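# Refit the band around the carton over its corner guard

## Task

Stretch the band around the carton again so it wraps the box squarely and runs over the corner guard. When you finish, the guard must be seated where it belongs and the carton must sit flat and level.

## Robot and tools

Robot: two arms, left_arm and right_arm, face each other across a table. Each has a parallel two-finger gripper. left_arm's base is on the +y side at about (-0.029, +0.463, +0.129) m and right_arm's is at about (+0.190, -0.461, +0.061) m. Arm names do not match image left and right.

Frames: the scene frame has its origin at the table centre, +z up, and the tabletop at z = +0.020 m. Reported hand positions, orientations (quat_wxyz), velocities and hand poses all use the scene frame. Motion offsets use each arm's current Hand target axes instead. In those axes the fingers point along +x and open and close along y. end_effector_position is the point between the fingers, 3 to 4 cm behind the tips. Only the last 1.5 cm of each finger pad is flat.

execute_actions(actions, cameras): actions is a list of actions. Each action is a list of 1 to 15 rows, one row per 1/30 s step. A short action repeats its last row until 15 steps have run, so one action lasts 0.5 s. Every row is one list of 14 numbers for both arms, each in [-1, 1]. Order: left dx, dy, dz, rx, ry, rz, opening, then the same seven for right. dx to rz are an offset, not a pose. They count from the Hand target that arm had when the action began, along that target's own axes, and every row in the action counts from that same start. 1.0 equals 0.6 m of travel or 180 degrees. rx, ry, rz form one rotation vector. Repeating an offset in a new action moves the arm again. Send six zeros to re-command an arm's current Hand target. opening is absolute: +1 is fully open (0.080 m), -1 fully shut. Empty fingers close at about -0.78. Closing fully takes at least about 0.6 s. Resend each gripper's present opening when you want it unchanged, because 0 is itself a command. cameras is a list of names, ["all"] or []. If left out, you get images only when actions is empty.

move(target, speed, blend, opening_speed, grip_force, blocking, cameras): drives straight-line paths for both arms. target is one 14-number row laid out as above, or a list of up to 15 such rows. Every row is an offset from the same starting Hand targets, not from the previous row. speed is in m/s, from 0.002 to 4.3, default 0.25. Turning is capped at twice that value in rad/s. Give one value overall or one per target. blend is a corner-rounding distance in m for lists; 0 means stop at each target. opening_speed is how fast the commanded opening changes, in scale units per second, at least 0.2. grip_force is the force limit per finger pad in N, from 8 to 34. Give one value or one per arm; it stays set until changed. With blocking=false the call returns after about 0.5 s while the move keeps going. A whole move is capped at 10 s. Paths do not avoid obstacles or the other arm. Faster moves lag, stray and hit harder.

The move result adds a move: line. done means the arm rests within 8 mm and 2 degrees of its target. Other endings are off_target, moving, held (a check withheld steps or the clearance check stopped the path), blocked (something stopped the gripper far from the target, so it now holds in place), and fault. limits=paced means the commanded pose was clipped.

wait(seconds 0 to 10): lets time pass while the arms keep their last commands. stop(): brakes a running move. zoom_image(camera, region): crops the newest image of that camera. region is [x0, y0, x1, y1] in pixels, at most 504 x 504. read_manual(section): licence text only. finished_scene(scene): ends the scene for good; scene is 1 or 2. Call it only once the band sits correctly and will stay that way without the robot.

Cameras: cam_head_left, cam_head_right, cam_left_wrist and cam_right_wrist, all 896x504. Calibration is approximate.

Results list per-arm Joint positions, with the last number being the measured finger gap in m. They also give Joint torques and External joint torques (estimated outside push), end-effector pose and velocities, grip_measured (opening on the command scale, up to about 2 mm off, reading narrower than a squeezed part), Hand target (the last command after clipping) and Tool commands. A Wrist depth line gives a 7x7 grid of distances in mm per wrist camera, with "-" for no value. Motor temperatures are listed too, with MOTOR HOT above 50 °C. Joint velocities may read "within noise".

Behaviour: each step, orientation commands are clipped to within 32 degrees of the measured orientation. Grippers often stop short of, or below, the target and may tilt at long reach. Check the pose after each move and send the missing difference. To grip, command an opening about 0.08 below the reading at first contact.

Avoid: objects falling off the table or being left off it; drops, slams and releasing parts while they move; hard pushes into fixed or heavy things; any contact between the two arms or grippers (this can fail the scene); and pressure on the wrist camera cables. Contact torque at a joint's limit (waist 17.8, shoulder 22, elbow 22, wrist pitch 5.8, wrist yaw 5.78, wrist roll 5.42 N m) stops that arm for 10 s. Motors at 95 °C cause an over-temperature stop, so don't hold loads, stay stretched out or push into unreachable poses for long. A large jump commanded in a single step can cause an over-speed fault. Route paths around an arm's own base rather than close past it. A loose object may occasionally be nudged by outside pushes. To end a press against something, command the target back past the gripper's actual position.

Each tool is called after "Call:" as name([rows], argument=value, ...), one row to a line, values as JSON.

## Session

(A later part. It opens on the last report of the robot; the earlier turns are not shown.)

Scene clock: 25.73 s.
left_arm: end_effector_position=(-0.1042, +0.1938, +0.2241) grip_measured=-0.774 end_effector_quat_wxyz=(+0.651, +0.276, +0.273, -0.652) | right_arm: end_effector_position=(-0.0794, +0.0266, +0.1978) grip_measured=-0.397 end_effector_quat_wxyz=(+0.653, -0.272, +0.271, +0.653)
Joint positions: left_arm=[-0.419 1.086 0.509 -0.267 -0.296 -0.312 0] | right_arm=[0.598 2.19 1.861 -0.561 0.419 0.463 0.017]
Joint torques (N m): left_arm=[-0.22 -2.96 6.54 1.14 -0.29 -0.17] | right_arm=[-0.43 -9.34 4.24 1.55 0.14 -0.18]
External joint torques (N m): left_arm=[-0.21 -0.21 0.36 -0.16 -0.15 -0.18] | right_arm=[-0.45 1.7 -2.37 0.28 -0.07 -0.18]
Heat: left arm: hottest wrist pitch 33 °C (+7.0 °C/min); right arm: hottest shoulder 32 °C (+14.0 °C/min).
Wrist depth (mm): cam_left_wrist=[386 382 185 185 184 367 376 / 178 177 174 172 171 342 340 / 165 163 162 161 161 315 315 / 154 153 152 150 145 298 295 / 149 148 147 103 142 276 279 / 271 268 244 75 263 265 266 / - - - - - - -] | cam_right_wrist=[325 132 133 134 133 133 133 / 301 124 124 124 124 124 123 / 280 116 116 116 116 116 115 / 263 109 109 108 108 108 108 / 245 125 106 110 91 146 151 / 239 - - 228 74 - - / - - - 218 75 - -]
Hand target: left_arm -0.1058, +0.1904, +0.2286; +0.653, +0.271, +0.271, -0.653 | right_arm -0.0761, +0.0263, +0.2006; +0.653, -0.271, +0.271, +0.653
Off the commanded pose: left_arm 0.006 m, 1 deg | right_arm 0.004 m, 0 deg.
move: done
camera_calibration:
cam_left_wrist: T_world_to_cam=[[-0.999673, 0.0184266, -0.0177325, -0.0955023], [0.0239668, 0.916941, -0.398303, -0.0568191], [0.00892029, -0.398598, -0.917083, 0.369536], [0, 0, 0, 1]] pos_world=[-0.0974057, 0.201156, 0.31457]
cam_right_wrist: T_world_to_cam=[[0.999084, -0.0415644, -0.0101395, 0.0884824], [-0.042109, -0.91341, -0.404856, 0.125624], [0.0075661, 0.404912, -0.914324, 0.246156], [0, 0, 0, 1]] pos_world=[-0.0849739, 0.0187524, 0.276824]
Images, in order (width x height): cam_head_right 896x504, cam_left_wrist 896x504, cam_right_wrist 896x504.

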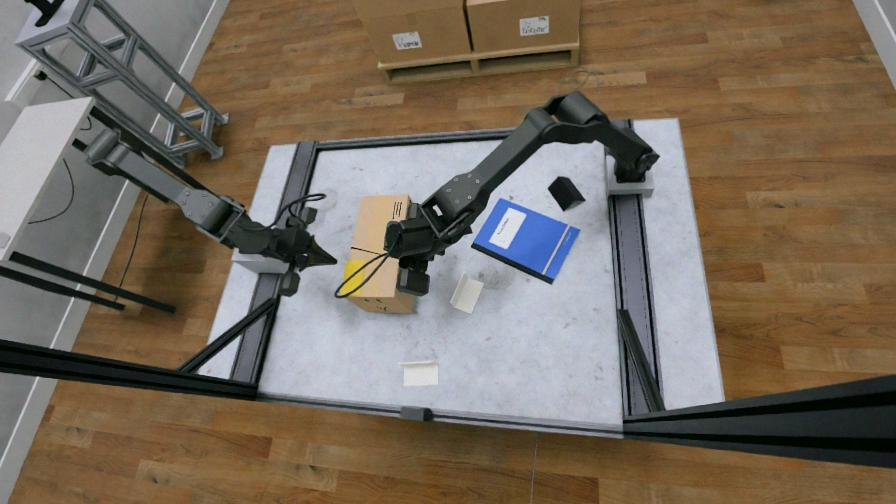

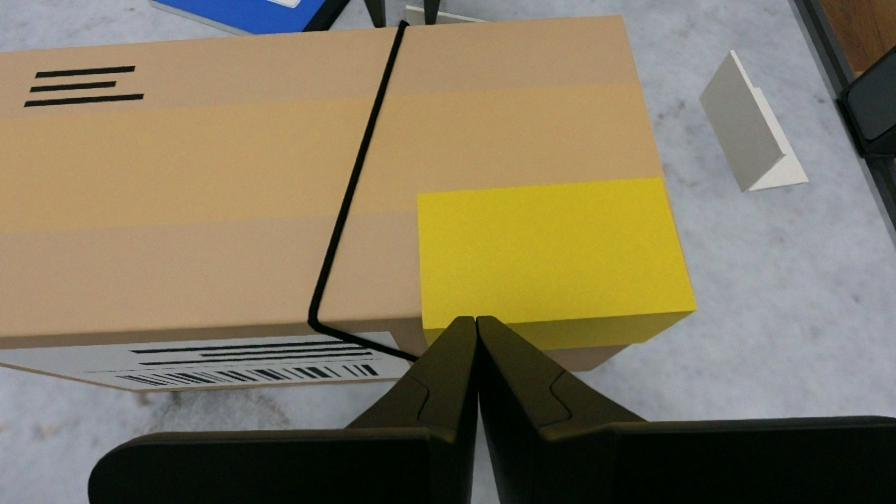

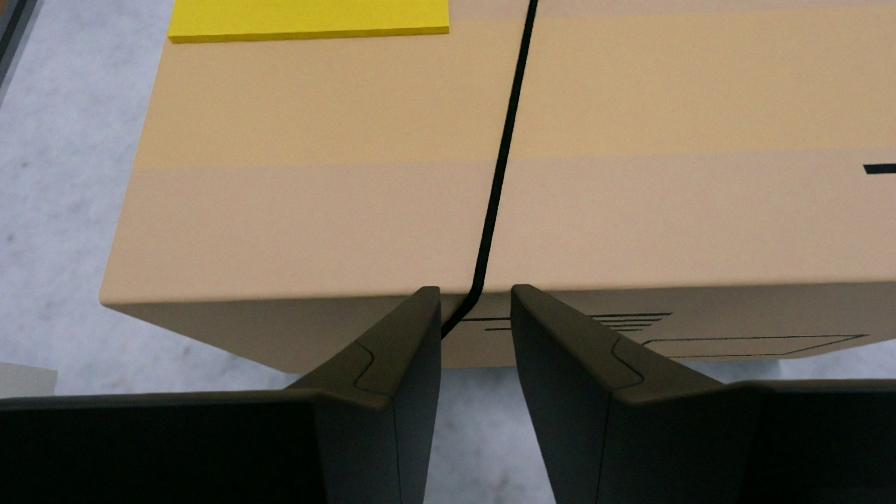

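Call:
move([
  [0, 0.0888, -0.008, 0, 0, 0, -0.35, 0, 0, 0, 0, 0, 0, -0.4],
  [0.028, 0.0888, -0.032, 0, 0, 0, -0.35, 0, 0, 0, 0, 0, 0, -0.4],
], speed=0.1, blend=[0.008, 0], cameras=["cam_left_wrist"])

Scene clock: 27.50 s.
left_arm: end_effector_position=(-0.0530, +0.1910, +0.2065) grip_measured=-0.353 end_effector_quat_wxyz=(+0.655, +0.266, +0.270, -0.654) | right_arm: end_effector_position=(-0.0794, +0.0266, +0.1978) grip_measured=-0.397 end_effector_quat_wxyz=(+0.653, -0.272, +0.271, +0.653)
Joint positions: left_arm=[-0.133 1.041 0.394 -0.136 -0.102 -0.107 0.019] | right_arm=[0.598 2.19 1.861 -0.561 0.419 0.463 0.017]
Joint torques (N m): left_arm=[0.2 -2.67 4.29 1.47 0.02 0.18] | right_arm=[-0.55 -9.31 4.25 1.55 0.11 -0.19]
External joint torques (N m): left_arm=[0.18 -0.26 -1.76 0.12 0.08 0.18] | right_arm=[-0.62 1.61 -2.27 0.3 -0.09 -0.19]
Heat: left arm: hottest wrist pitch 33 °C (+6.5 °C/min); right arm: hottest shoulder 33 °C (+15.3 °C/min).
Wrist depth (mm): cam_left_wrist=[170 167 166 166 165 164 353 / 155 154 153 153 152 152 154 / 144 143 143 142 143 140 138 / 134 132 133 133 132 129 129 / 129 128 131 127 127 134 139 / 255 249 - 196 81 251 252 / - - - 233 82 - -] | cam_right_wrist=[322 132 133 134 133 133 132 / 302 125 124 124 124 123 123 / 281 116 116 116 116 115 115 / 264 109 109 109 108 108 108 / 246 125 105 110 91 146 151 / 239 - - 228 74 - - / - - - 218 75 - -]
Hand target: left_arm -0.0525, +0.1921, +0.2032; +0.653, +0.271, +0.271, -0.653 | right_arm -0.0761, +0.0263, +0.2006; +0.653, -0.271, +0.271, +0.653
Off the commanded pose: left_arm 0.004 m, 1 deg | right_arm 0.004 m, 0 deg.
move: done
camera_calibration:
cam_left_wrist: T_world_to_cam=[[-0.999881, 0.0113582, -0.0103914, -0.0447705], [0.0146486, 0.909546, -0.415346, -0.0580876], [0.00473383, -0.415449, -0.909604, 0.353357], [0, 0, 0, 1]] pos_world=[-0.0455871, 0.200143, 0.296823]
Images, in order (width x height): cam_left_wrist 896x504.

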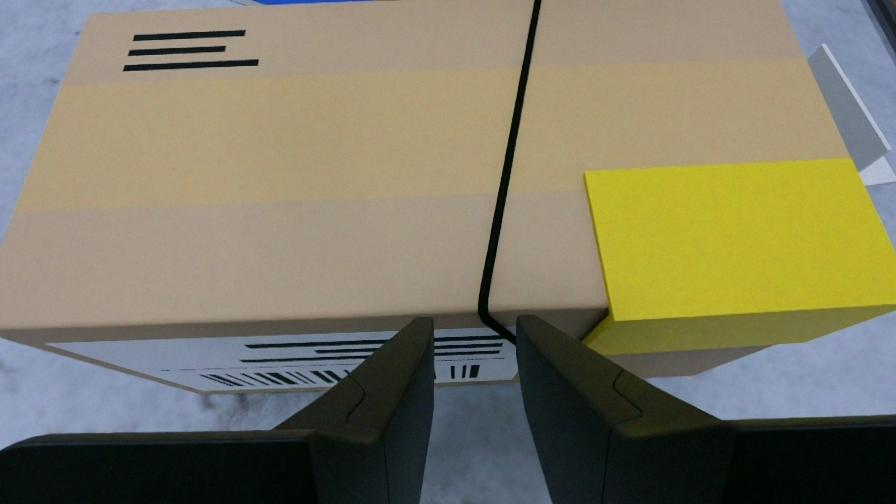

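Call:
move(target=[0.0233, -0.0025, 0, 0, 0, 0, -0.35, 0, 0, 0, 0, 0, 0, -0.4], speed=0.04, cameras=["cam_left_wrist"])

Scene clock: 28.53 s.
left_arm: end_effector_position=(-0.0545, +0.1809, +0.1967) grip_measured=-0.353 end_effector_quat_wxyz=(+0.655, +0.266, +0.270, -0.654) | right_arm: end_effector_position=(-0.0794, +0.0266, +0.1978) grip_measured=-0.397 end_effector_quat_wxyz=(+0.653, -0.272, +0.271, +0.653)
Joint positions: left_arm=[-0.133 1.127 0.389 -0.045 -0.102 -0.107 0.019] | right_arm=[0.598 2.19 1.861 -0.561 0.419 0.463 0.017]
Joint torques (N m): left_arm=[0.15 -2.96 4.13 1.47 0.01 0.16] | right_arm=[-0.48 -9.33 4.29 1.59 0.13 -0.2]
External joint torques (N m): left_arm=[0.16 -0.18 -1.76 0.11 0.06 0.16] | right_arm=[-0.47 1.63 -2.28 0.32 -0.08 -0.2]
Heat: left arm: hottest wrist pitch 33 °C (+6.3 °C/min); right arm: hottest shoulder 33 °C (+14.7 °C/min).
Wrist depth (mm): cam_left_wrist=[154 153 152 154 151 151 329 / 142 141 141 140 139 137 141 / 132 133 131 130 130 132 126 / - 122 122 122 120 118 119 / 115 115 116 114 114 113 112 / 240 155 - 96 81 199 241 / - - - 227 82 - -] | cam_right_wrist=[323 132 133 134 133 133 133 / 301 124 124 124 124 124 123 / 282 116 116 116 116 116 115 / 263 109 109 109 108 108 108 / 244 125 106 110 91 146 150 / 240 - - 228 74 - - / - - - 217 75 - -]
Hand target: left_arm -0.0540, +0.1822, +0.1933; +0.653, +0.271, +0.271, -0.653 | right_arm -0.0761, +0.0263, +0.2006; +0.653, -0.271, +0.271, +0.653
Off the commanded pose: left_arm 0.004 m, 1 deg | right_arm 0.004 m, 0 deg.
move: done
camera_calibration:
cam_left_wrist: T_world_to_cam=[[-0.999881, 0.0113549, -0.0103963, -0.0461555], [0.0146495, 0.909378, -0.415713, -0.0528156], [0.00473379, -0.415816, -0.909436, 0.340275], [0, 0, 0, 1]] pos_world=[-0.0469871, 0.190045, 0.287022]
Images, in order (width x height): cam_left_wrist 896x504.

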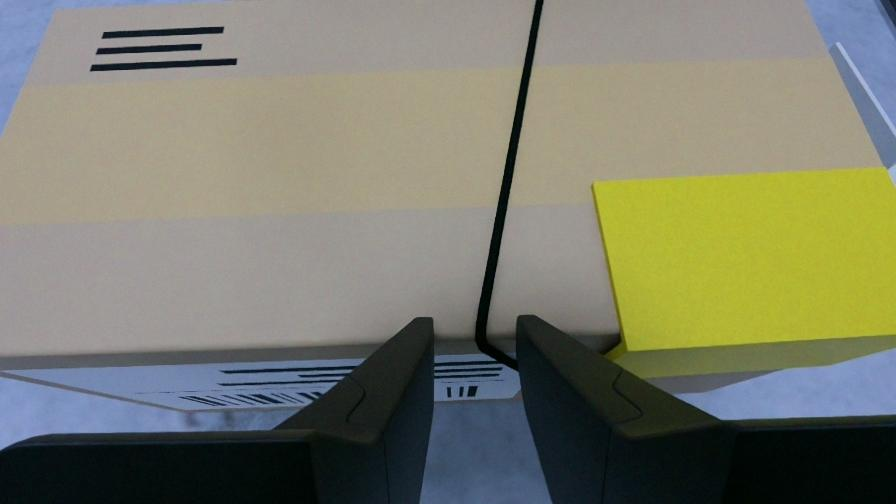

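Call:
move(target=[0.0083, 0, 0, 0, 0, 0, -0.35, 0, 0, 0, 0, 0, 0, -0.4], speed=0.03, cameras=["cam_left_wrist"])

Scene clock: 29.47 s.
left_arm: end_effector_position=(-0.0545, +0.1799, +0.1947) grip_measured=-0.353 end_effector_quat_wxyz=(+0.655, +0.267, +0.269, -0.654) | right_arm: end_effector_position=(-0.0794, +0.0266, +0.1978) grip_measured=-0.397 end_effector_quat_wxyz=(+0.653, -0.272, +0.271, +0.653)
Joint positions: left_arm=[-0.132 1.139 0.386 -0.029 -0.102 -0.106 0.019] | right_arm=[0.598 2.19 1.861 -0.561 0.419 0.463 0.017]
Joint torques (N m): left_arm=[0.37 -0.84 4.32 2.46 0.08 0.19] | right_arm=[-0.53 -9.29 4.25 1.57 0.14 -0.18]
External joint torques (N m): left_arm=[0.37 1.89 -1.41 1.14 0.12 0.19] | right_arm=[-0.44 1.7 -2.35 0.29 -0.08 -0.18]
Heat: left arm: hottest wrist pitch 33 °C (+6.1 °C/min); right arm: hottest shoulder 33 °C (+14.3 °C/min).
Wrist depth (mm): cam_left_wrist=[154 153 153 154 151 151 328 / 142 142 138 140 139 137 139 / 132 133 131 130 130 129 125 / - 122 121 121 119 118 119 / 115 114 115 114 113 110 110 / 239 166 - 137 80 187 240 / - - - 227 82 - -] | cam_right_wrist=[321 132 132 133 133 133 133 / 301 125 124 124 124 124 123 / 280 116 116 116 116 116 115 / 263 109 109 109 108 108 108 / 244 126 105 110 91 146 151 / 239 - - 227 74 - - / - - - 218 75 - -]
Hand target: left_arm -0.0540, +0.1787, +0.1898; +0.653, +0.270, +0.271, -0.653 | right_arm -0.0762, +0.0263, +0.2006; +0.653, -0.271, +0.271, +0.653
Off the commanded pose: left_arm 0.005 m, 1 deg | right_arm 0.004 m, 0 deg.
move: done
camera_calibration:
cam_left_wrist: T_world_to_cam=[[-0.999869, 0.0117639, -0.0111543, -0.0461279], [0.0153385, 0.909223, -0.416026, -0.0525858], [0.00524768, -0.416142, -0.909284, 0.338084], [0, 0, 0, 1]] pos_world=[-0.0470894, 0.189046, 0.285023]
Images, in order (width x height): cam_left_wrist 896x504.

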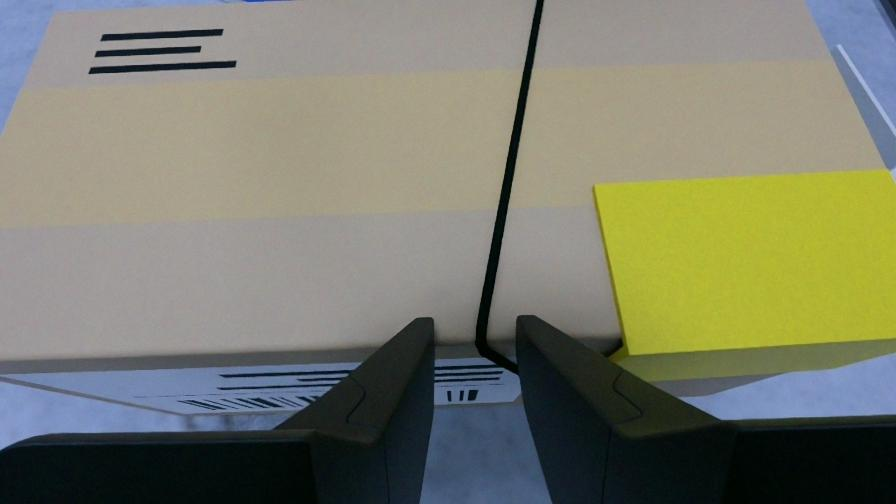

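Call:
move([
  [-0.005, 0, 0, 0, 0, 0, -0.35, 0, 0, 0, 0, 0, 0, -0.4],
  [-0.005, 0, 0, 0, 0, 0, -1.0, 0, 0, 0, 0, 0, 0, -0.4],
], speed=0.03, opening_speed=0.8, cameras=["cam_left_wrist"])

Scene clock: 31.47 s.
left_arm: end_effector_position=(-0.0550, +0.1804, +0.1949) grip_measured=-0.769 end_effector_quat_wxyz=(+0.653, +0.266, +0.271, -0.655) | right_arm: end_effector_position=(-0.0794, +0.0266, +0.1978) grip_measured=-0.397 end_effector_quat_wxyz=(+0.653, -0.272, +0.271, +0.653)
Joint positions: left_arm=[-0.131 1.136 0.386 -0.033 -0.097 -0.106 0] | right_arm=[0.598 2.19 1.861 -0.561 0.419 0.463 0.017]
Joint torques (N m): left_arm=[0.12 -2.53 4.41 1.58 -0.13 0.15] | right_arm=[-0.53 -9.38 4.37 1.57 0.12 -0.19]
External joint torques (N m): left_arm=[0.11 0.27 -1.45 0.21 -0.08 0.15] | right_arm=[-0.52 1.52 -2.16 0.32 -0.09 -0.19]
Heat: left arm: hottest wrist pitch 34 °C (+7.6 °C/min); right arm: hottest shoulder 34 °C (+15.3 °C/min).
Wrist depth (mm): cam_left_wrist=[153 153 152 154 151 151 336 / 141 141 138 140 140 140 142 / 131 132 131 130 130 132 126 / - 122 122 122 121 120 119 / 115 114 116 116 114 111 112 / 238 168 150 76 125 228 241 / - - - - - - -] | cam_right_wrist=[322 132 133 134 133 133 132 / 300 124 124 124 124 123 123 / 281 116 116 116 116 115 115 / 264 109 109 109 109 108 108 / 245 126 105 110 91 146 150 / 239 - - 228 74 - - / - - - 218 75 - -]
Hand target: left_arm -0.0540, +0.1808, +0.1918; +0.653, +0.270, +0.271, -0.653 | right_arm -0.0762, +0.0263, +0.2006; +0.653, -0.271, +0.271, +0.653
Off the commanded pose: left_arm 0.003 m, 1 deg | right_arm 0.004 m, 0 deg.
move: done
camera_calibration:
cam_left_wrist: T_world_to_cam=[[-0.999865, 0.014501, -0.00778329, -0.0477917], [0.0164231, 0.90983, -0.414656, -0.0533503], [0.00106853, -0.414728, -0.909945, 0.338058], [0, 0, 0, 1]] pos_world=[-0.0472703, 0.189435, 0.28512]
Images, in order (width x height): cam_left_wrist 896x504.

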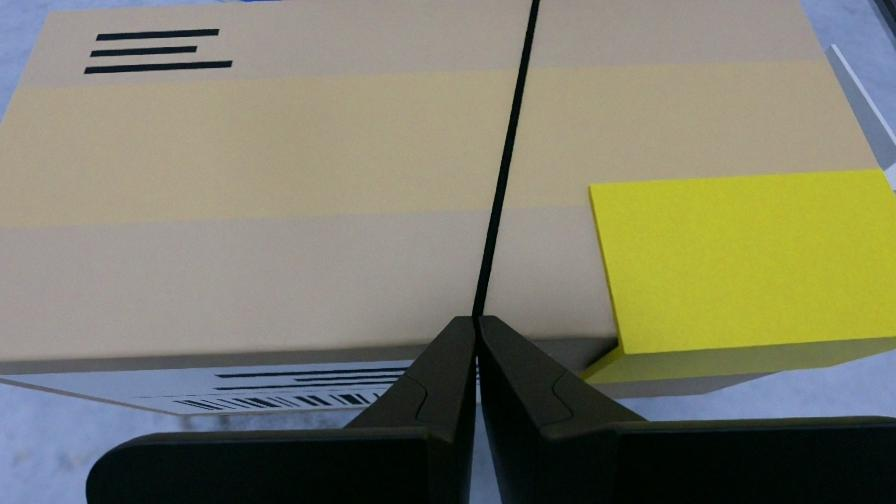

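Call:
move(target=[-0.0189, 0, 0.0283, 0, 0, 0, -1.0, 0, 0, 0, 0, 0, 0, -0.4], speed=0.05, cameras=["cam_left_wrist"])

Scene clock: 32.60 s.
left_arm: end_effector_position=(-0.0554, +0.1816, +0.2015) grip_measured=-0.771 end_effector_quat_wxyz=(+0.647, +0.281, +0.282, -0.650) | right_arm: end_effector_position=(-0.0794, +0.0266, +0.1979) grip_measured=-0.397 end_effector_quat_wxyz=(+0.653, -0.272, +0.271, +0.653)
Joint positions: left_arm=[-0.131 1.127 0.437 -0.133 -0.093 -0.104 0] | right_arm=[0.598 2.19 1.861 -0.56 0.419 0.463 0.017]
Joint torques (N m): left_arm=[0.46 -5.68 6.48 1.13 -0.19 0.18] | right_arm=[-0.55 -9.39 4.27 1.54 0.13 -0.17]
External joint torques (N m): left_arm=[0.45 -2.77 0.39 -0.24 -0.14 0.17] | right_arm=[-0.61 1.4 -2.16 0.31 -0.08 -0.17]
Heat: left arm: hottest wrist pitch 34 °C (+7.4 °C/min); right arm: hottest shoulder 34 °C (+14.7 °C/min).
Wrist depth (mm): cam_left_wrist=[153 153 151 151 150 150 325 / 143 142 141 141 140 140 140 / 133 135 133 131 133 133 128 / 126 125 125 124 122 121 121 / 119 119 119 118 118 116 123 / 245 225 182 75 150 245 247 / - - - - - - -] | cam_right_wrist=[323 132 133 134 134 133 133 / 300 124 125 124 124 124 123 / 281 116 116 115 116 116 115 / 264 109 109 109 108 108 108 / 246 126 106 110 91 146 150 / 239 - - 227 74 - - / - - - 218 75 - -]
Hand target: left_arm -0.0540, +0.1768, +0.2120; +0.653, +0.270, +0.271, -0.653 | right_arm -0.0762, +0.0263, +0.2006; +0.653, -0.271, +0.271, +0.653
Off the commanded pose: left_arm 0.011 m, 2 deg | right_arm 0.004 m, 0 deg.
move: off_target (left_arm)
camera_calibration:
cam_left_wrist: T_world_to_cam=[[-0.999766, 0.0185832, -0.0110418, -0.0482194], [0.0213827, 0.92507, -0.379195, -0.0612634], [0.00316779, -0.379342, -0.925251, 0.341379], [0, 0, 0, 1]] pos_world=[-0.0479796, 0.187068, 0.292098]
Images, in order (width x height): cam_left_wrist 896x504.

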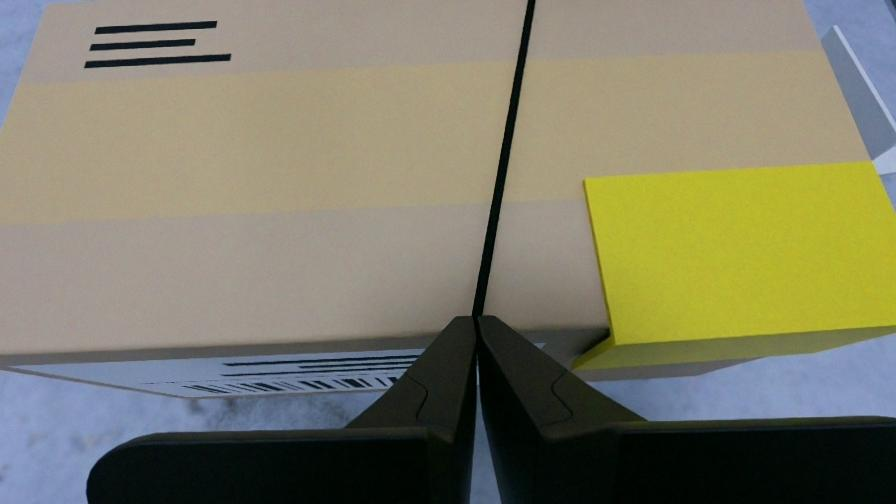

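Call:
zoom_image(camera="cam_left_wrist", region=[400, 260, 560, 420])

Scaled by 3.150 from the camera's 896x504 image, which has a finer 1280x720 frame.

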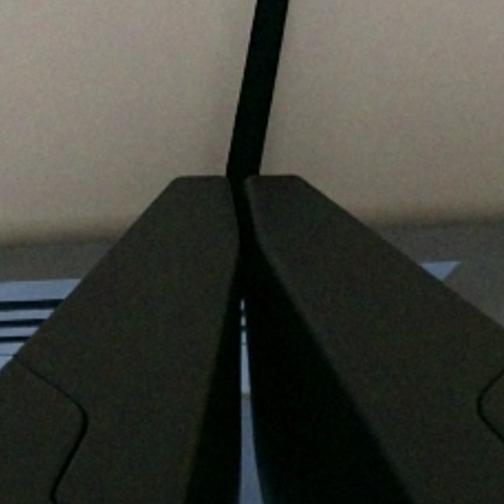

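Call:
move(target=[-0.0141, 0, 0.0094, 0, 0, 0, -1.0, 0, 0, 0, 0, 0, 0, -0.4], speed=0.05, cameras=["cam_left_wrist"])

Scene clock: 33.90 s.
left_arm: end_effector_position=(-0.0550, +0.1839, +0.2101) grip_measured=-0.771 end_effector_quat_wxyz=(+0.647, +0.282, +0.283, -0.650) | right_arm: end_effector_position=(-0.0794, +0.0266, +0.1979) grip_measured=-0.397 end_effector_quat_wxyz=(+0.653, -0.272, +0.271, +0.653)
Joint positions: left_arm=[-0.131 1.096 0.462 -0.193 -0.093 -0.104 0] | right_arm=[0.598 2.19 1.861 -0.56 0.419 0.463 0.017]
Joint torques (N m): left_arm=[0.31 -5.78 6.78 1.16 -0.23 0.14] | right_arm=[-0.43 -9.33 4.25 1.55 0.15 -0.19]
External joint torques (N m): left_arm=[0.32 -3.06 0.81 -0.13 -0.18 0.14] | right_arm=[-0.51 1.68 -2.36 0.27 -0.06 -0.19]
Heat: left arm: hottest wrist pitch 34 °C (+7.1 °C/min); right arm: hottest shoulder 35 °C (+15.9 °C/min).
Wrist depth (mm): cam_left_wrist=[163 163 162 161 160 160 341 / 152 151 151 151 150 149 151 / 143 142 142 141 141 137 137 / 134 133 134 133 131 130 131 / 128 128 128 126 127 125 144 / 254 251 209 75 206 253 254 / - - - - - - -] | cam_right_wrist=[322 132 131 133 134 133 133 / 300 125 125 124 124 124 123 / 280 116 116 114 116 116 115 / 263 109 109 109 108 108 108 / 245 126 105 110 91 146 150 / 240 - - 227 74 - - / - - - 218 75 - -]
Hand target: left_arm -0.0540, +0.1788, +0.2219; +0.653, +0.270, +0.271, -0.653 | right_arm -0.0762, +0.0263, +0.2006; +0.653, -0.271, +0.271, +0.653
Off the commanded pose: left_arm 0.013 m, 2 deg | right_arm 0.004 m, 0 deg.
move: off_target (left_arm)
camera_calibration:
cam_left_wrist: T_world_to_cam=[[-0.999758, 0.0186732, -0.0116263, -0.047703], [0.0216707, 0.926792, -0.374949, -0.0613333], [0.00377365, -0.375111, -0.926972, 0.349804], [0, 0, 0, 1]] pos_world=[-0.0476823, 0.188949, 0.300707]
Images, in order (width x height): cam_left_wrist 896x504.

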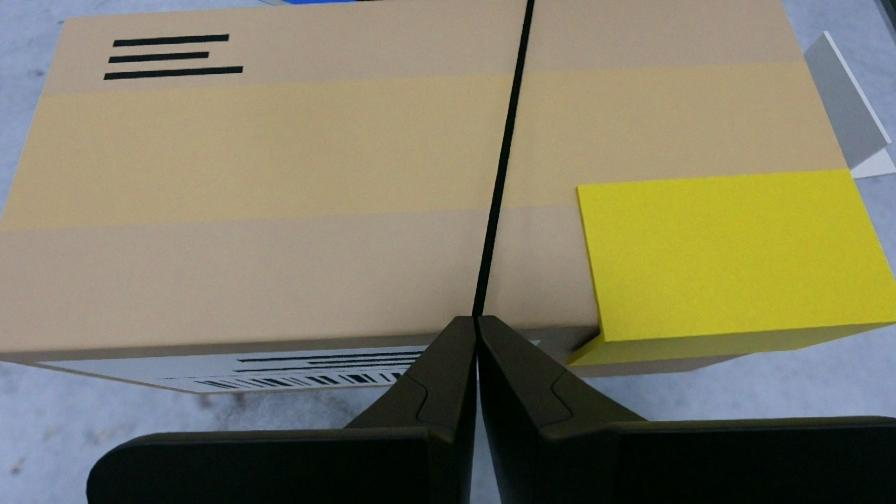

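Call:
move(target=[-0.0094, -0.02, -0.0047, 0, 0, 0, -1.0, 0, 0, 0, 0, 0, 0, -0.4], speed=0.06, cameras=["cam_left_wrist"])

Scene clock: 34.87 s.
left_arm: end_effector_position=(-0.0663, +0.1893, +0.2126) grip_measured=-0.771 end_effector_quat_wxyz=(+0.646, +0.284, +0.280, -0.651) | right_arm: end_effector_position=(-0.0794, +0.0266, +0.1979) grip_measured=-0.397 end_effector_quat_wxyz=(+0.653, -0.272, +0.271, +0.653)
Joint positions: left_arm=[-0.2 1.073 0.462 -0.221 -0.14 -0.148 0] | right_arm=[0.598 2.19 1.861 -0.56 0.419 0.463 0.017]
Joint torques (N m): left_arm=[-0.02 -5.59 6.72 1.12 -0.39 -0.16] | right_arm=[-0.55 -9.37 4.37 1.53 0.13 -0.21]
External joint torques (N m): left_arm=[-0.04 -2.96 0.65 -0.19 -0.32 -0.16] | right_arm=[-0.55 1.56 -2.17 0.28 -0.08 -0.21]
Heat: left arm: hottest wrist pitch 34 °C (+6.9 °C/min); right arm: hottest shoulder 35 °C (+15.5 °C/min).
Wrist depth (mm): cam_left_wrist=[169 167 166 165 163 162 341 / 157 156 155 154 153 152 311 / 147 146 146 144 145 140 295 / 140 138 137 135 134 132 135 / 134 133 132 130 131 140 264 / 258 255 242 75 256 257 255 / - - - - - - -] | cam_right_wrist=[325 132 133 132 134 133 132 / 301 125 125 124 124 124 123 / 283 116 116 114 116 115 115 / 265 109 109 109 109 108 108 / 245 125 105 110 91 146 150 / 239 - - 228 74 - - / - - - 218 75 - -]
Hand target: left_arm -0.0661, +0.1847, +0.2239; +0.653, +0.270, +0.271, -0.653 | right_arm -0.0762, +0.0263, +0.2006; +0.653, -0.271, +0.271, +0.653
Off the commanded pose: left_arm 0.012 m, 2 deg | right_arm 0.004 m, 0 deg.
move: off_target (left_arm)
camera_calibration:
cam_left_wrist: T_world_to_cam=[[-0.999585, 0.0237215, -0.0163308, -0.0590294], [0.0281235, 0.926145, -0.376118, -0.0643721], [0.00620258, -0.376421, -0.926428, 0.354467], [0, 0, 0, 1]] pos_world=[-0.0593932, 0.194447, 0.303212]
Images, in order (width x height): cam_left_wrist 896x504.

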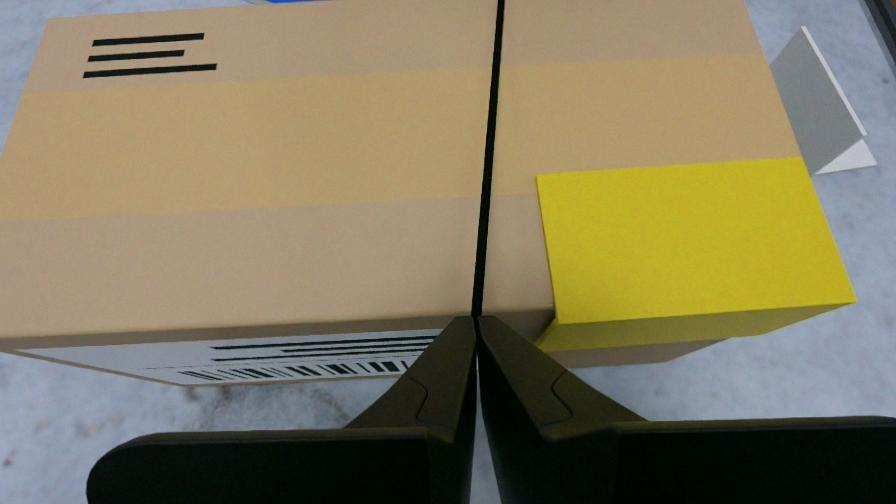

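Call:
move([
  [-0.0094, 0, 0.0024, 0, 0, 0, -1.0, 0, 0, 0, 0, 0, 0, -0.4],
  [-0.0094, -0.0675, 0.0024, 0, 0, 0, -1.0, 0, 0, 0, 0, 0, 0, -0.4],
], speed=0.06, cameras=["cam_left_wrist", "cam_right_wrist"])

Scene clock: 37.27 s.
left_arm: end_effector_position=(-0.1037, +0.1923, +0.2212) grip_measured=-0.771 end_effector_quat_wxyz=(+0.651, +0.280, +0.275, -0.650) | right_arm: end_effector_position=(-0.0794, +0.0266, +0.1979) grip_measured=-0.397 end_effector_quat_wxyz=(+0.653, -0.272, +0.271, +0.653)
Joint positions: left_arm=[-0.415 1.104 0.511 -0.262 -0.295 -0.311 0] | right_arm=[0.598 2.19 1.861 -0.56 0.419 0.463 0.017]
Joint torques (N m): left_arm=[-0.45 -3.64 7 1.15 -0.31 -0.19] | right_arm=[-0.47 -9.32 4.38 1.54 0.12 -0.19]
External joint torques (N m): left_arm=[-0.46 -0.84 0.96 -0.11 -0.16 -0.19] | right_arm=[-0.53 1.62 -2.16 0.29 -0.08 -0.19]
Motor temperatures (°C): left_arm=[26 27 32 34 27 28] | right_arm=[24 36 28 33 27 30]
Heat: left arm: hottest wrist pitch 34 °C (+6.4 °C/min); right arm: hottest shoulder 36 °C (+16.1 °C/min).
Wrist depth (mm): cam_left_wrist=[377 184 181 179 176 356 359 / 172 170 167 166 164 328 324 / 160 159 158 155 151 306 308 / 152 148 147 145 141 291 290 / 144 144 146 136 145 271 272 / 268 265 251 75 252 261 261 / - - - - - - -] | cam_right_wrist=[323 132 133 132 133 133 133 / 302 125 124 124 124 124 123 / 281 116 116 116 115 115 115 / 264 109 109 109 108 108 108 / 245 125 105 119 91 145 150 / 239 - - 227 74 - - / - - - 218 75 - -]
Hand target: left_arm -0.1065, +0.1877, +0.2289; +0.653, +0.270, +0.271, -0.653 | right_arm -0.0762, +0.0263, +0.2006; +0.653, -0.271, +0.271, +0.653
Off the commanded pose: left_arm 0.009 m, 1 deg | right_arm 0.004 m, 0 deg.
move: off_target (left_arm)
camera_calibration:
cam_left_wrist: T_world_to_cam=[[-0.999638, 0.0161635, -0.021518, -0.0937975], [0.0232773, 0.920578, -0.389864, -0.0593003], [0.0135075, -0.390224, -0.920621, 0.365982], [0, 0, 0, 1]] pos_world=[-0.0973267, 0.198922, 0.311793]
cam_right_wrist: T_world_to_cam=[[0.999082, -0.0415738, -0.0103753, 0.0885486], [-0.0422108, -0.913282, -0.405134, 0.12573], [0.00736739, 0.4052, -0.914198, 0.24619], [0, 0, 0, 1]] pos_world=[-0.0849739, 0.0187522, 0.276923]
Images, in order (width x height): cam_left_wrist 896x504, cam_right_wrist 896x504.

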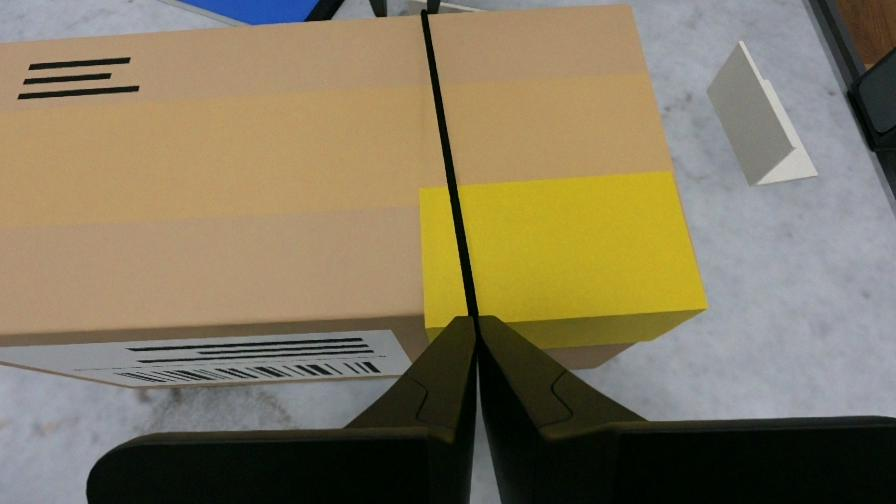

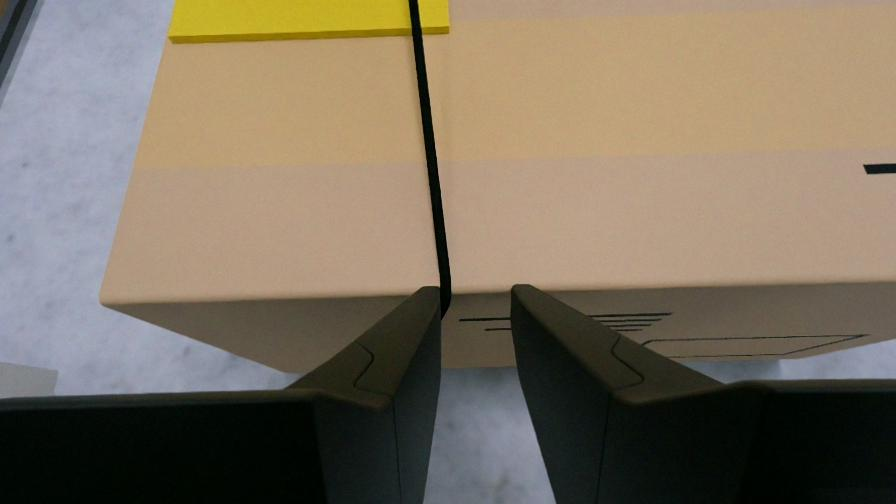

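Call:
zoom_image(camera="cam_left_wrist", region=[390, 150, 730, 400])

Call:
zoom_image(camera="cam_right_wrist", region=[60, 0, 560, 400])

Scaled by 1.482 from the camera's 896x504 image, which has a finer 1280x720 frame.

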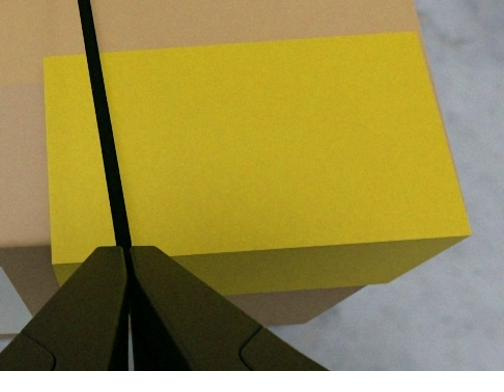

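Scaled by 1.008 from the camera's 896x504 image, which has a finer 1280x720 frame.

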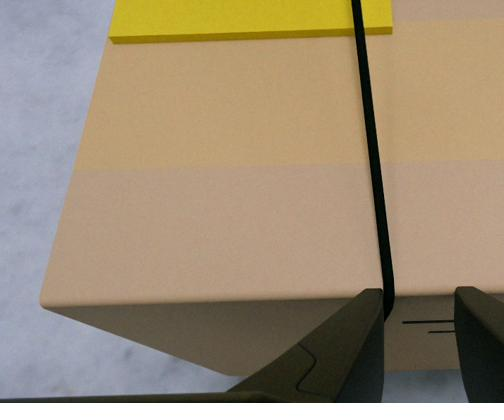

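Call:
move([
  [0, -0.0083, 0, 0, 0, 0, -1.0, -0.0033, 0.0188, 0, 0, 0, 0, -0.4],
  [0.041, -0.0083, -0.0343, 0, 0, 0, -1.0, -0.0033, 0.0188, 0, 0, 0, 0, -0.4],
], speed=0.05, cameras=["cam_left_wrist", "cam_right_wrist"])

Scene clock: 40.87 s.
left_arm: end_effector_position=(-0.1123, +0.1836, +0.2000) grip_measured=-0.771 end_effector_quat_wxyz=(+0.654, +0.267, +0.270, -0.655) | right_arm: end_effector_position=(-0.0856, +0.0234, +0.2044) grip_measured=-0.397 end_effector_quat_wxyz=(+0.652, -0.271, +0.270, +0.655)
Joint positions: left_arm=[-0.437 1.201 0.454 -0.083 -0.311 -0.329 0] | right_arm=[0.612 2.19 1.886 -0.585 0.427 0.472 0.017]
Joint torques (N m): left_arm=[0.03 -3.61 4.07 1.35 -0.16 0.01] | right_arm=[-0.03 -7.03 6.46 1.24 0.28 0.19]
External joint torques (N m): left_arm=[0.04 -0.48 -1.65 0.07 -0.01 0.01] | right_arm=[-0.13 3.82 -0.04 -0.01 0.08 0.19]
Heat: left arm: hottest wrist pitch 34 °C (+5.9 °C/min); right arm: hottest shoulder 37 °C (+16.2 °C/min).
Wrist depth (mm): cam_left_wrist=[160 159 157 158 155 343 346 / 147 146 145 144 143 311 310 / 137 136 135 131 130 287 290 / 127 127 126 123 122 271 274 / 121 121 121 115 117 252 257 / 196 203 177 75 176 244 244 / - - - - - - -] | cam_right_wrist=[331 143 139 139 141 141 140 / 308 134 131 133 131 131 130 / 288 123 123 122 122 122 121 / 269 115 115 115 114 114 114 / 254 247 115 130 91 157 162 / 242 - - 235 74 - - / - - - 223 75 - -]
Hand target: left_arm -0.1115, +0.1848, +0.1970; +0.653, +0.270, +0.271, -0.653 | right_arm -0.0873, +0.0250, +0.2020; +0.653, -0.271, +0.271, +0.653
Off the commanded pose: left_arm 0.003 m, 0 deg | right_arm 0.003 m, 0 deg.
move: done
camera_calibration:
cam_left_wrist: T_world_to_cam=[[-0.99985, 0.0143161, -0.00978908, -0.104679], [0.0170846, 0.91011, -0.414013, -0.0533283], [0.00298209, -0.414118, -0.910218, 0.344344], [0, 0, 0, 1]] pos_world=[-0.104779, 0.192633, 0.290325]
cam_right_wrist: T_world_to_cam=[[0.99921, -0.0382424, -0.0108368, 0.0946526], [-0.0393327, -0.911992, -0.408317, 0.126052], [0.00573197, 0.408421, -0.912776, 0.252991], [0, 0, 0, 1]] pos_world=[-0.0910699, 0.0152518, 0.283419]
Images, in order (width x height): cam_left_wrist 896x504, cam_right_wrist 896x504.

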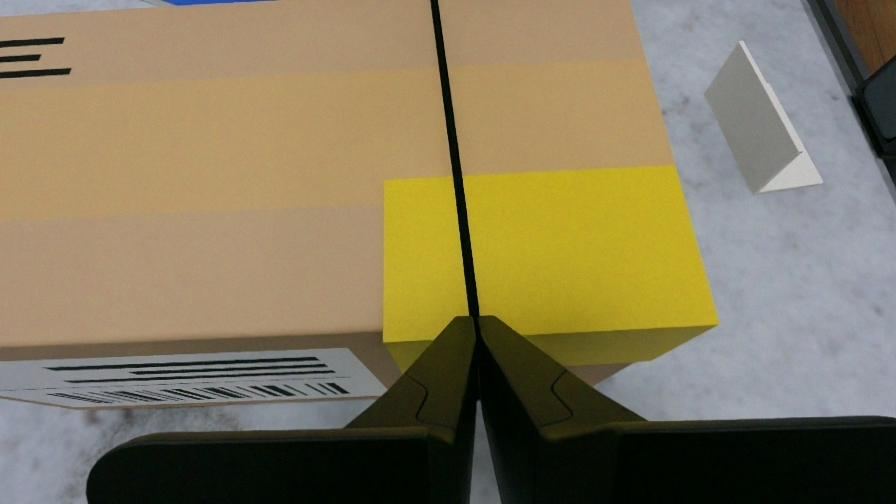

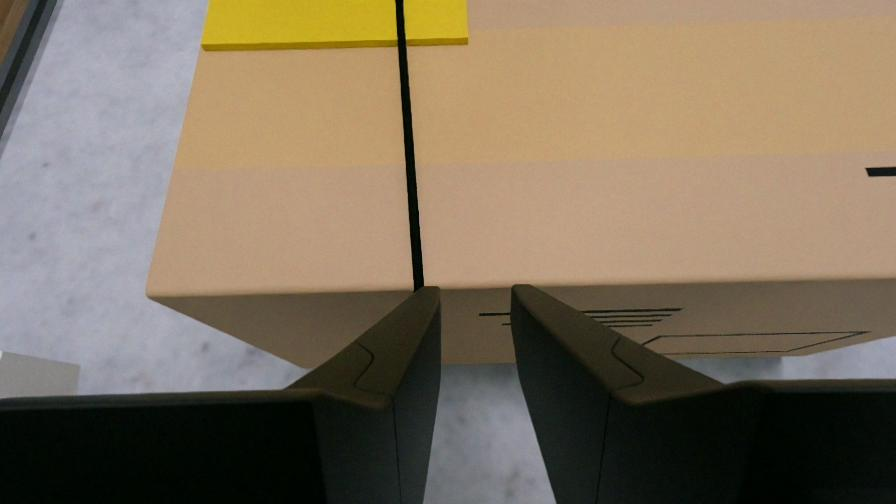

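Call:
move([
  [0, 0, 0, 0, 0, 0, -1.0, -0.035, 0, 0, 0, 0, 0, -0.4],
  [0, 0, 0, 0, 0, 0, -1.0, -0.035, 0.0235, -0.005, 0, 0, 0, -0.4],
], speed=0.06, cameras=["cam_left_wrist", "cam_right_wrist"])

Scene clock: 43.57 s.
left_arm: end_effector_position=(-0.1123, +0.1836, +0.2000) grip_measured=-0.771 end_effector_quat_wxyz=(+0.654, +0.267, +0.270, -0.655) | right_arm: end_effector_position=(-0.0998, +0.0063, +0.2177) grip_measured=-0.397 end_effector_quat_wxyz=(+0.652, -0.271, +0.270, +0.655)
Joint positions: left_arm=[-0.437 1.201 0.454 -0.083 -0.311 -0.329 0] | right_arm=[0.659 2.168 1.905 -0.643 0.456 0.511 0.017]
Joint torques (N m): left_arm=[0.03 -3.59 4.06 1.35 -0.16 0.01] | right_arm=[-0.04 -6.7 6.45 1.22 0.31 0.18]
External joint torques (N m): left_arm=[0.05 -0.43 -1.7 0.06 -0.01 0] | right_arm=[-0.04 3.98 -0.03 -0.01 0.08 0.17]
Heat: left arm: hottest wrist pitch 34 °C (+5.5 °C/min); right arm: hottest shoulder 37 °C (+15.1 °C/min).
Wrist depth (mm): cam_left_wrist=[160 159 156 159 155 343 346 / 147 146 145 144 143 316 309 / 136 136 135 131 130 290 289 / 127 126 126 123 121 275 274 / 121 120 121 115 117 252 257 / 196 203 177 75 177 245 245 / - - - - - - -] | cam_right_wrist=[354 349 158 157 159 159 159 / 327 325 148 149 148 148 148 / 303 304 139 139 138 137 137 / 286 280 133 133 136 139 142 / 269 267 189 175 91 231 259 / 237 - - 248 74 - - / - - - 235 75 - -]
Hand target: left_arm -0.1115, +0.1848, +0.1970; +0.653, +0.270, +0.271, -0.653 | right_arm -0.1015, +0.0080, +0.2146; +0.653, -0.271, +0.271, +0.653
Off the commanded pose: left_arm 0.003 m, 0 deg | right_arm 0.004 m, 0 deg.
move: done
camera_calibration:
cam_left_wrist: T_world_to_cam=[[-0.99985, 0.0143161, -0.00978908, -0.104679], [0.0170846, 0.91011, -0.414013, -0.0533283], [0.00298209, -0.414118, -0.910218, 0.344344], [0, 0, 0, 1]] pos_world=[-0.104779, 0.192633, 0.290325]
cam_right_wrist: T_world_to_cam=[[0.999222, -0.0376501, -0.0117151, 0.10859], [-0.0391459, -0.911575, -0.409267, 0.11554], [0.00472976, 0.409407, -0.91234, 0.272003], [0, 0, 0, 1]] pos_world=[-0.105269, -0.00194842, 0.296717]
Images, in order (width x height): cam_left_wrist 896x504, cam_right_wrist 896x504.

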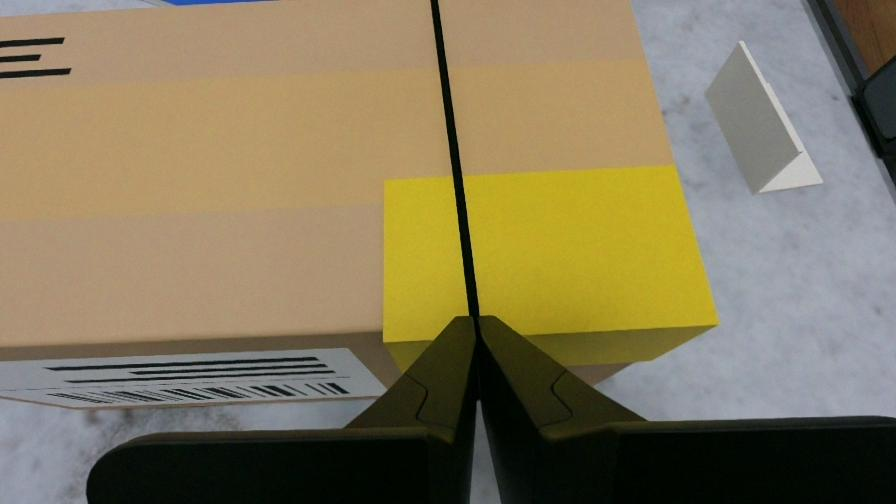

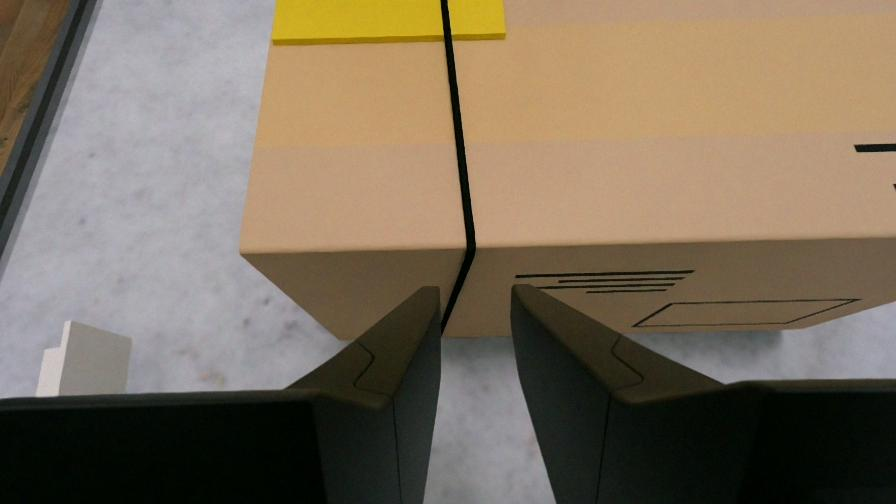

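Call:
move(target=[0, 0, 0, 0, 0, 0, -1.0, 0.0493, 0.001, 0.0102, 0, 0, 0, -0.4], speed=0.05, cameras=["cam_right_wrist"])

Scene clock: 45.43 s.
left_arm: end_effector_position=(-0.1123, +0.1836, +0.2000) grip_measured=-0.771 end_effector_quat_wxyz=(+0.654, +0.267, +0.270, -0.655) | right_arm: end_effector_position=(-0.1013, +0.0301, +0.2035) grip_measured=-0.397 end_effector_quat_wxyz=(+0.654, -0.268, +0.271, +0.654)
Joint positions: left_arm=[-0.437 1.201 0.454 -0.083 -0.311 -0.329 0] | right_arm=[0.631 2.258 1.992 -0.627 0.441 0.494 0.017]
Joint torques (N m): left_arm=[0.02 -3.6 4.06 1.34 -0.16 0.01] | right_arm=[-0.23 -6.79 6.5 1.49 0.15 -0.18]
External joint torques (N m): left_arm=[0.01 -0.38 -1.79 0.03 -0.01 0.01] | right_arm=[-0.05 4.72 -0.13 0.23 -0.09 -0.19]
Heat: left arm: hottest wrist pitch 34 °C (+5.3 °C/min); right arm: hottest shoulder 37 °C (+14.5 °C/min).
Wrist depth (mm): cam_left_wrist=[159 158 157 159 155 341 346 / 147 146 145 144 143 313 310 / 136 136 135 131 130 289 292 / 127 126 126 124 121 272 274 / 121 120 121 113 117 253 257 / 196 203 177 75 177 245 244 / - - - - - - -] | cam_right_wrist=[333 331 137 137 140 139 139 / 309 304 130 130 130 129 128 / 287 284 122 120 121 121 120 / 270 117 114 114 113 113 113 / 253 247 109 108 91 124 129 / 245 - - 232 74 - - / - - - 222 75 - -]
Hand target: left_arm -0.1115, +0.1848, +0.1970; +0.653, +0.270, +0.271, -0.653 | right_arm -0.1022, +0.0332, +0.1980; +0.653, -0.271, +0.271, +0.653
Off the commanded pose: left_arm 0.003 m, 0 deg | right_arm 0.006 m, 0 deg.
move: done
camera_calibration:
cam_right_wrist: T_world_to_cam=[[0.998916, -0.0435038, -0.0165665, 0.11198], [-0.0464659, -0.910257, -0.411427, 0.130992], [0.00281888, 0.411751, -0.911292, 0.248838], [0, 0, 0, 1]] pos_world=[-0.106474, 0.0216486, 0.282513]
Images, in order (width x height): cam_right_wrist 896x504.

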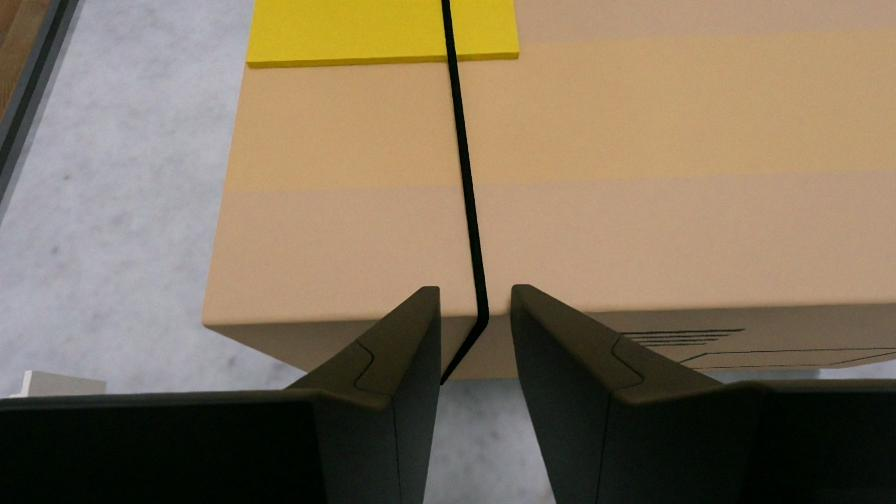

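Call:
move(target=[0, 0, 0, 0, 0, 0, -1.0, 0.01, -0.006, -0.0067, 0, 0, 0, -0.4], speed=0.04, cameras=["cam_right_wrist"])

Scene clock: 46.47 s.
left_arm: end_effector_position=(-0.1123, +0.1836, +0.2000) grip_measured=-0.771 end_effector_quat_wxyz=(+0.654, +0.267, +0.270, -0.655) | right_arm: end_effector_position=(-0.1017, +0.0334, +0.2031) grip_measured=-0.397 end_effector_quat_wxyz=(+0.653, -0.260, +0.269, +0.658)
Joint positions: left_arm=[-0.437 1.201 0.454 -0.083 -0.311 -0.329 0] | right_arm=[0.627 2.258 1.981 -0.596 0.437 0.487 0.017]
Joint torques (N m): left_arm=[0.02 -3.59 4.07 1.34 -0.16 0.01] | right_arm=[-0.61 -7.1 4.16 1.68 0.12 -0.18]
External joint torques (N m): left_arm=[0.02 -0.41 -1.71 0.05 -0.01 0.01] | right_arm=[-0.62 4.4 -2.48 0.4 -0.09 -0.18]
Heat: left arm: hottest wrist pitch 34 °C (+5.2 °C/min); right arm: hottest shoulder 37 °C (+14.2 °C/min).
Wrist depth (mm): cam_left_wrist=[160 159 157 158 155 343 346 / 147 146 145 144 143 310 310 / 137 136 135 131 135 291 290 / 127 126 126 123 121 272 274 / 121 120 121 115 117 253 257 / 196 203 177 75 176 245 245 / - - - - - - -] | cam_right_wrist=[354 343 141 141 143 142 140 / 317 315 134 134 132 131 132 / 295 289 125 124 123 122 121 / 275 271 116 116 115 114 113 / 259 249 109 108 91 120 110 / 247 - - 189 74 - - / - - - 222 75 - -]
Hand target: left_arm -0.1115, +0.1848, +0.1970; +0.653, +0.270, +0.271, -0.653 | right_arm -0.0985, +0.0346, +0.1910; +0.653, -0.271, +0.271, +0.653
Off the commanded pose: left_arm 0.003 m, 0 deg | right_arm 0.013 m, 1 deg.
move: off_target (right_arm)
camera_calibration:
cam_right_wrist: T_world_to_cam=[[0.99884, -0.0403054, -0.0263591, 0.114338], [-0.0476815, -0.904569, -0.423652, 0.135978], [-0.00676813, 0.424417, -0.905442, 0.244491], [0, 0, 0, 1]] pos_world=[-0.106067, 0.0238439, 0.281994]
Images, in order (width x height): cam_right_wrist 896x504.

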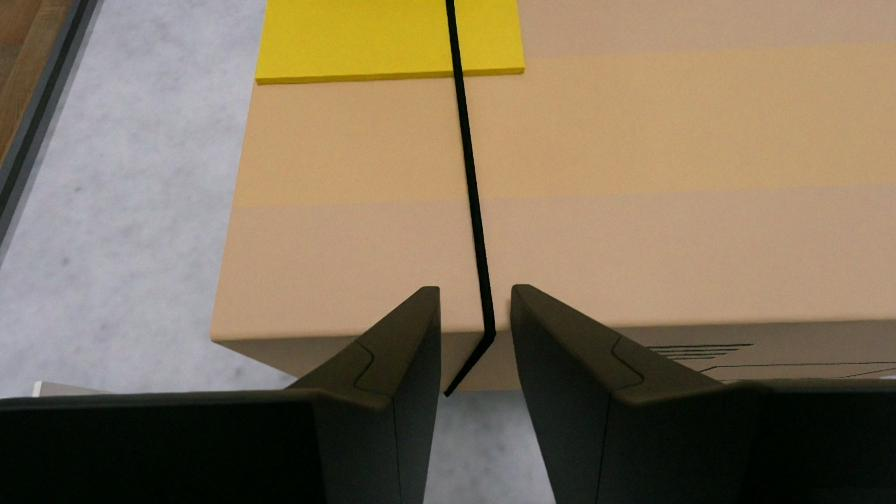

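Call:
move(target=[0, 0, 0, 0, 0, 0, -1.0, 0, -0.006, -0.004, 0, 0, 0, -0.4], speed=0.03, cameras=["cam_right_wrist"])

Scene clock: 47.60 s.
left_arm: end_effector_position=(-0.1123, +0.1836, +0.2000) grip_measured=-0.771 end_effector_quat_wxyz=(+0.654, +0.267, +0.270, -0.655) | right_arm: end_effector_position=(-0.1010, +0.0333, +0.2007) grip_measured=-0.397 end_effector_quat_wxyz=(+0.654, -0.258, +0.267, +0.659)
Joint positions: left_arm=[-0.437 1.201 0.454 -0.083 -0.311 -0.329 0] | right_arm=[0.627 2.251 1.956 -0.571 0.439 0.484 0.017]
Joint torques (N m): left_arm=[0.02 -3.59 4.07 1.35 -0.16 0.01] | right_arm=[-0.92 -7.94 3.34 1.21 -0.01 -0.16]
External joint torques (N m): left_arm=[0.01 -0.42 -1.69 0.06 -0.01 0.01] | right_arm=[-0.87 3.57 -3.35 -0.1 -0.24 -0.16]
Heat: left arm: hottest wrist pitch 34 °C (+5.0 °C/min); right arm: hottest shoulder 37 °C (+13.9 °C/min).
Wrist depth (mm): cam_left_wrist=[160 159 157 158 155 343 346 / 147 146 145 144 143 314 311 / 136 136 135 136 130 290 289 / 127 126 126 121 121 272 274 / 121 121 121 116 117 253 258 / 197 203 177 75 177 244 244 / - - - - - - -] | cam_right_wrist=[361 348 143 142 144 143 141 / 321 319 135 134 133 131 130 / 297 292 125 124 123 123 121 / 278 272 116 116 115 114 113 / 259 252 109 108 91 120 110 / 249 - - 154 74 - - / - - - 222 75 - -]
Hand target: left_arm -0.1115, +0.1848, +0.1970; +0.653, +0.270, +0.271, -0.653 | right_arm -0.0949, +0.0329, +0.1893; +0.653, -0.271, +0.271, +0.653
Off the commanded pose: left_arm 0.003 m, 0 deg | right_arm 0.013 m, 2 deg.
move: off_target (right_arm)
camera_calibration:
cam_right_wrist: T_world_to_cam=[[0.998851, -0.0393904, -0.027279, 0.113687], [-0.0472956, -0.901737, -0.42969, 0.136114], [-0.00767286, 0.430487, -0.902564, 0.241531], [0, 0, 0, 1]] pos_world=[-0.105266, 0.0232415, 0.279586]
Images, in order (width x height): cam_right_wrist 896x504.

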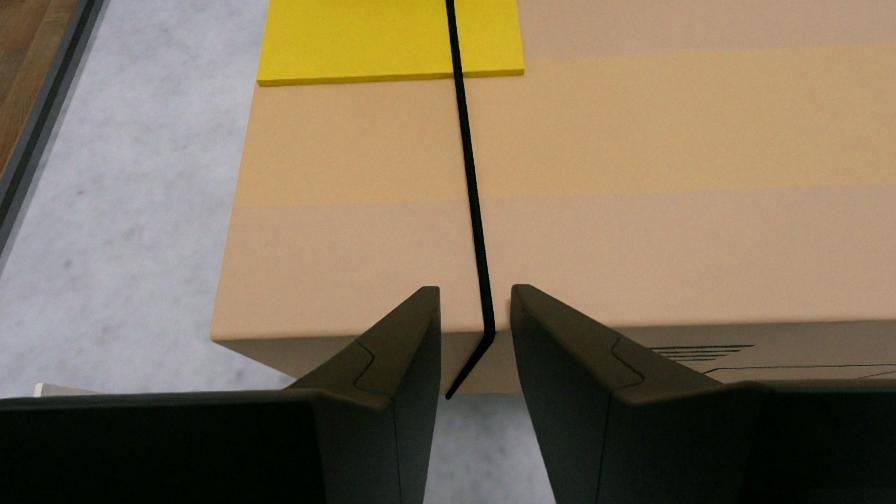

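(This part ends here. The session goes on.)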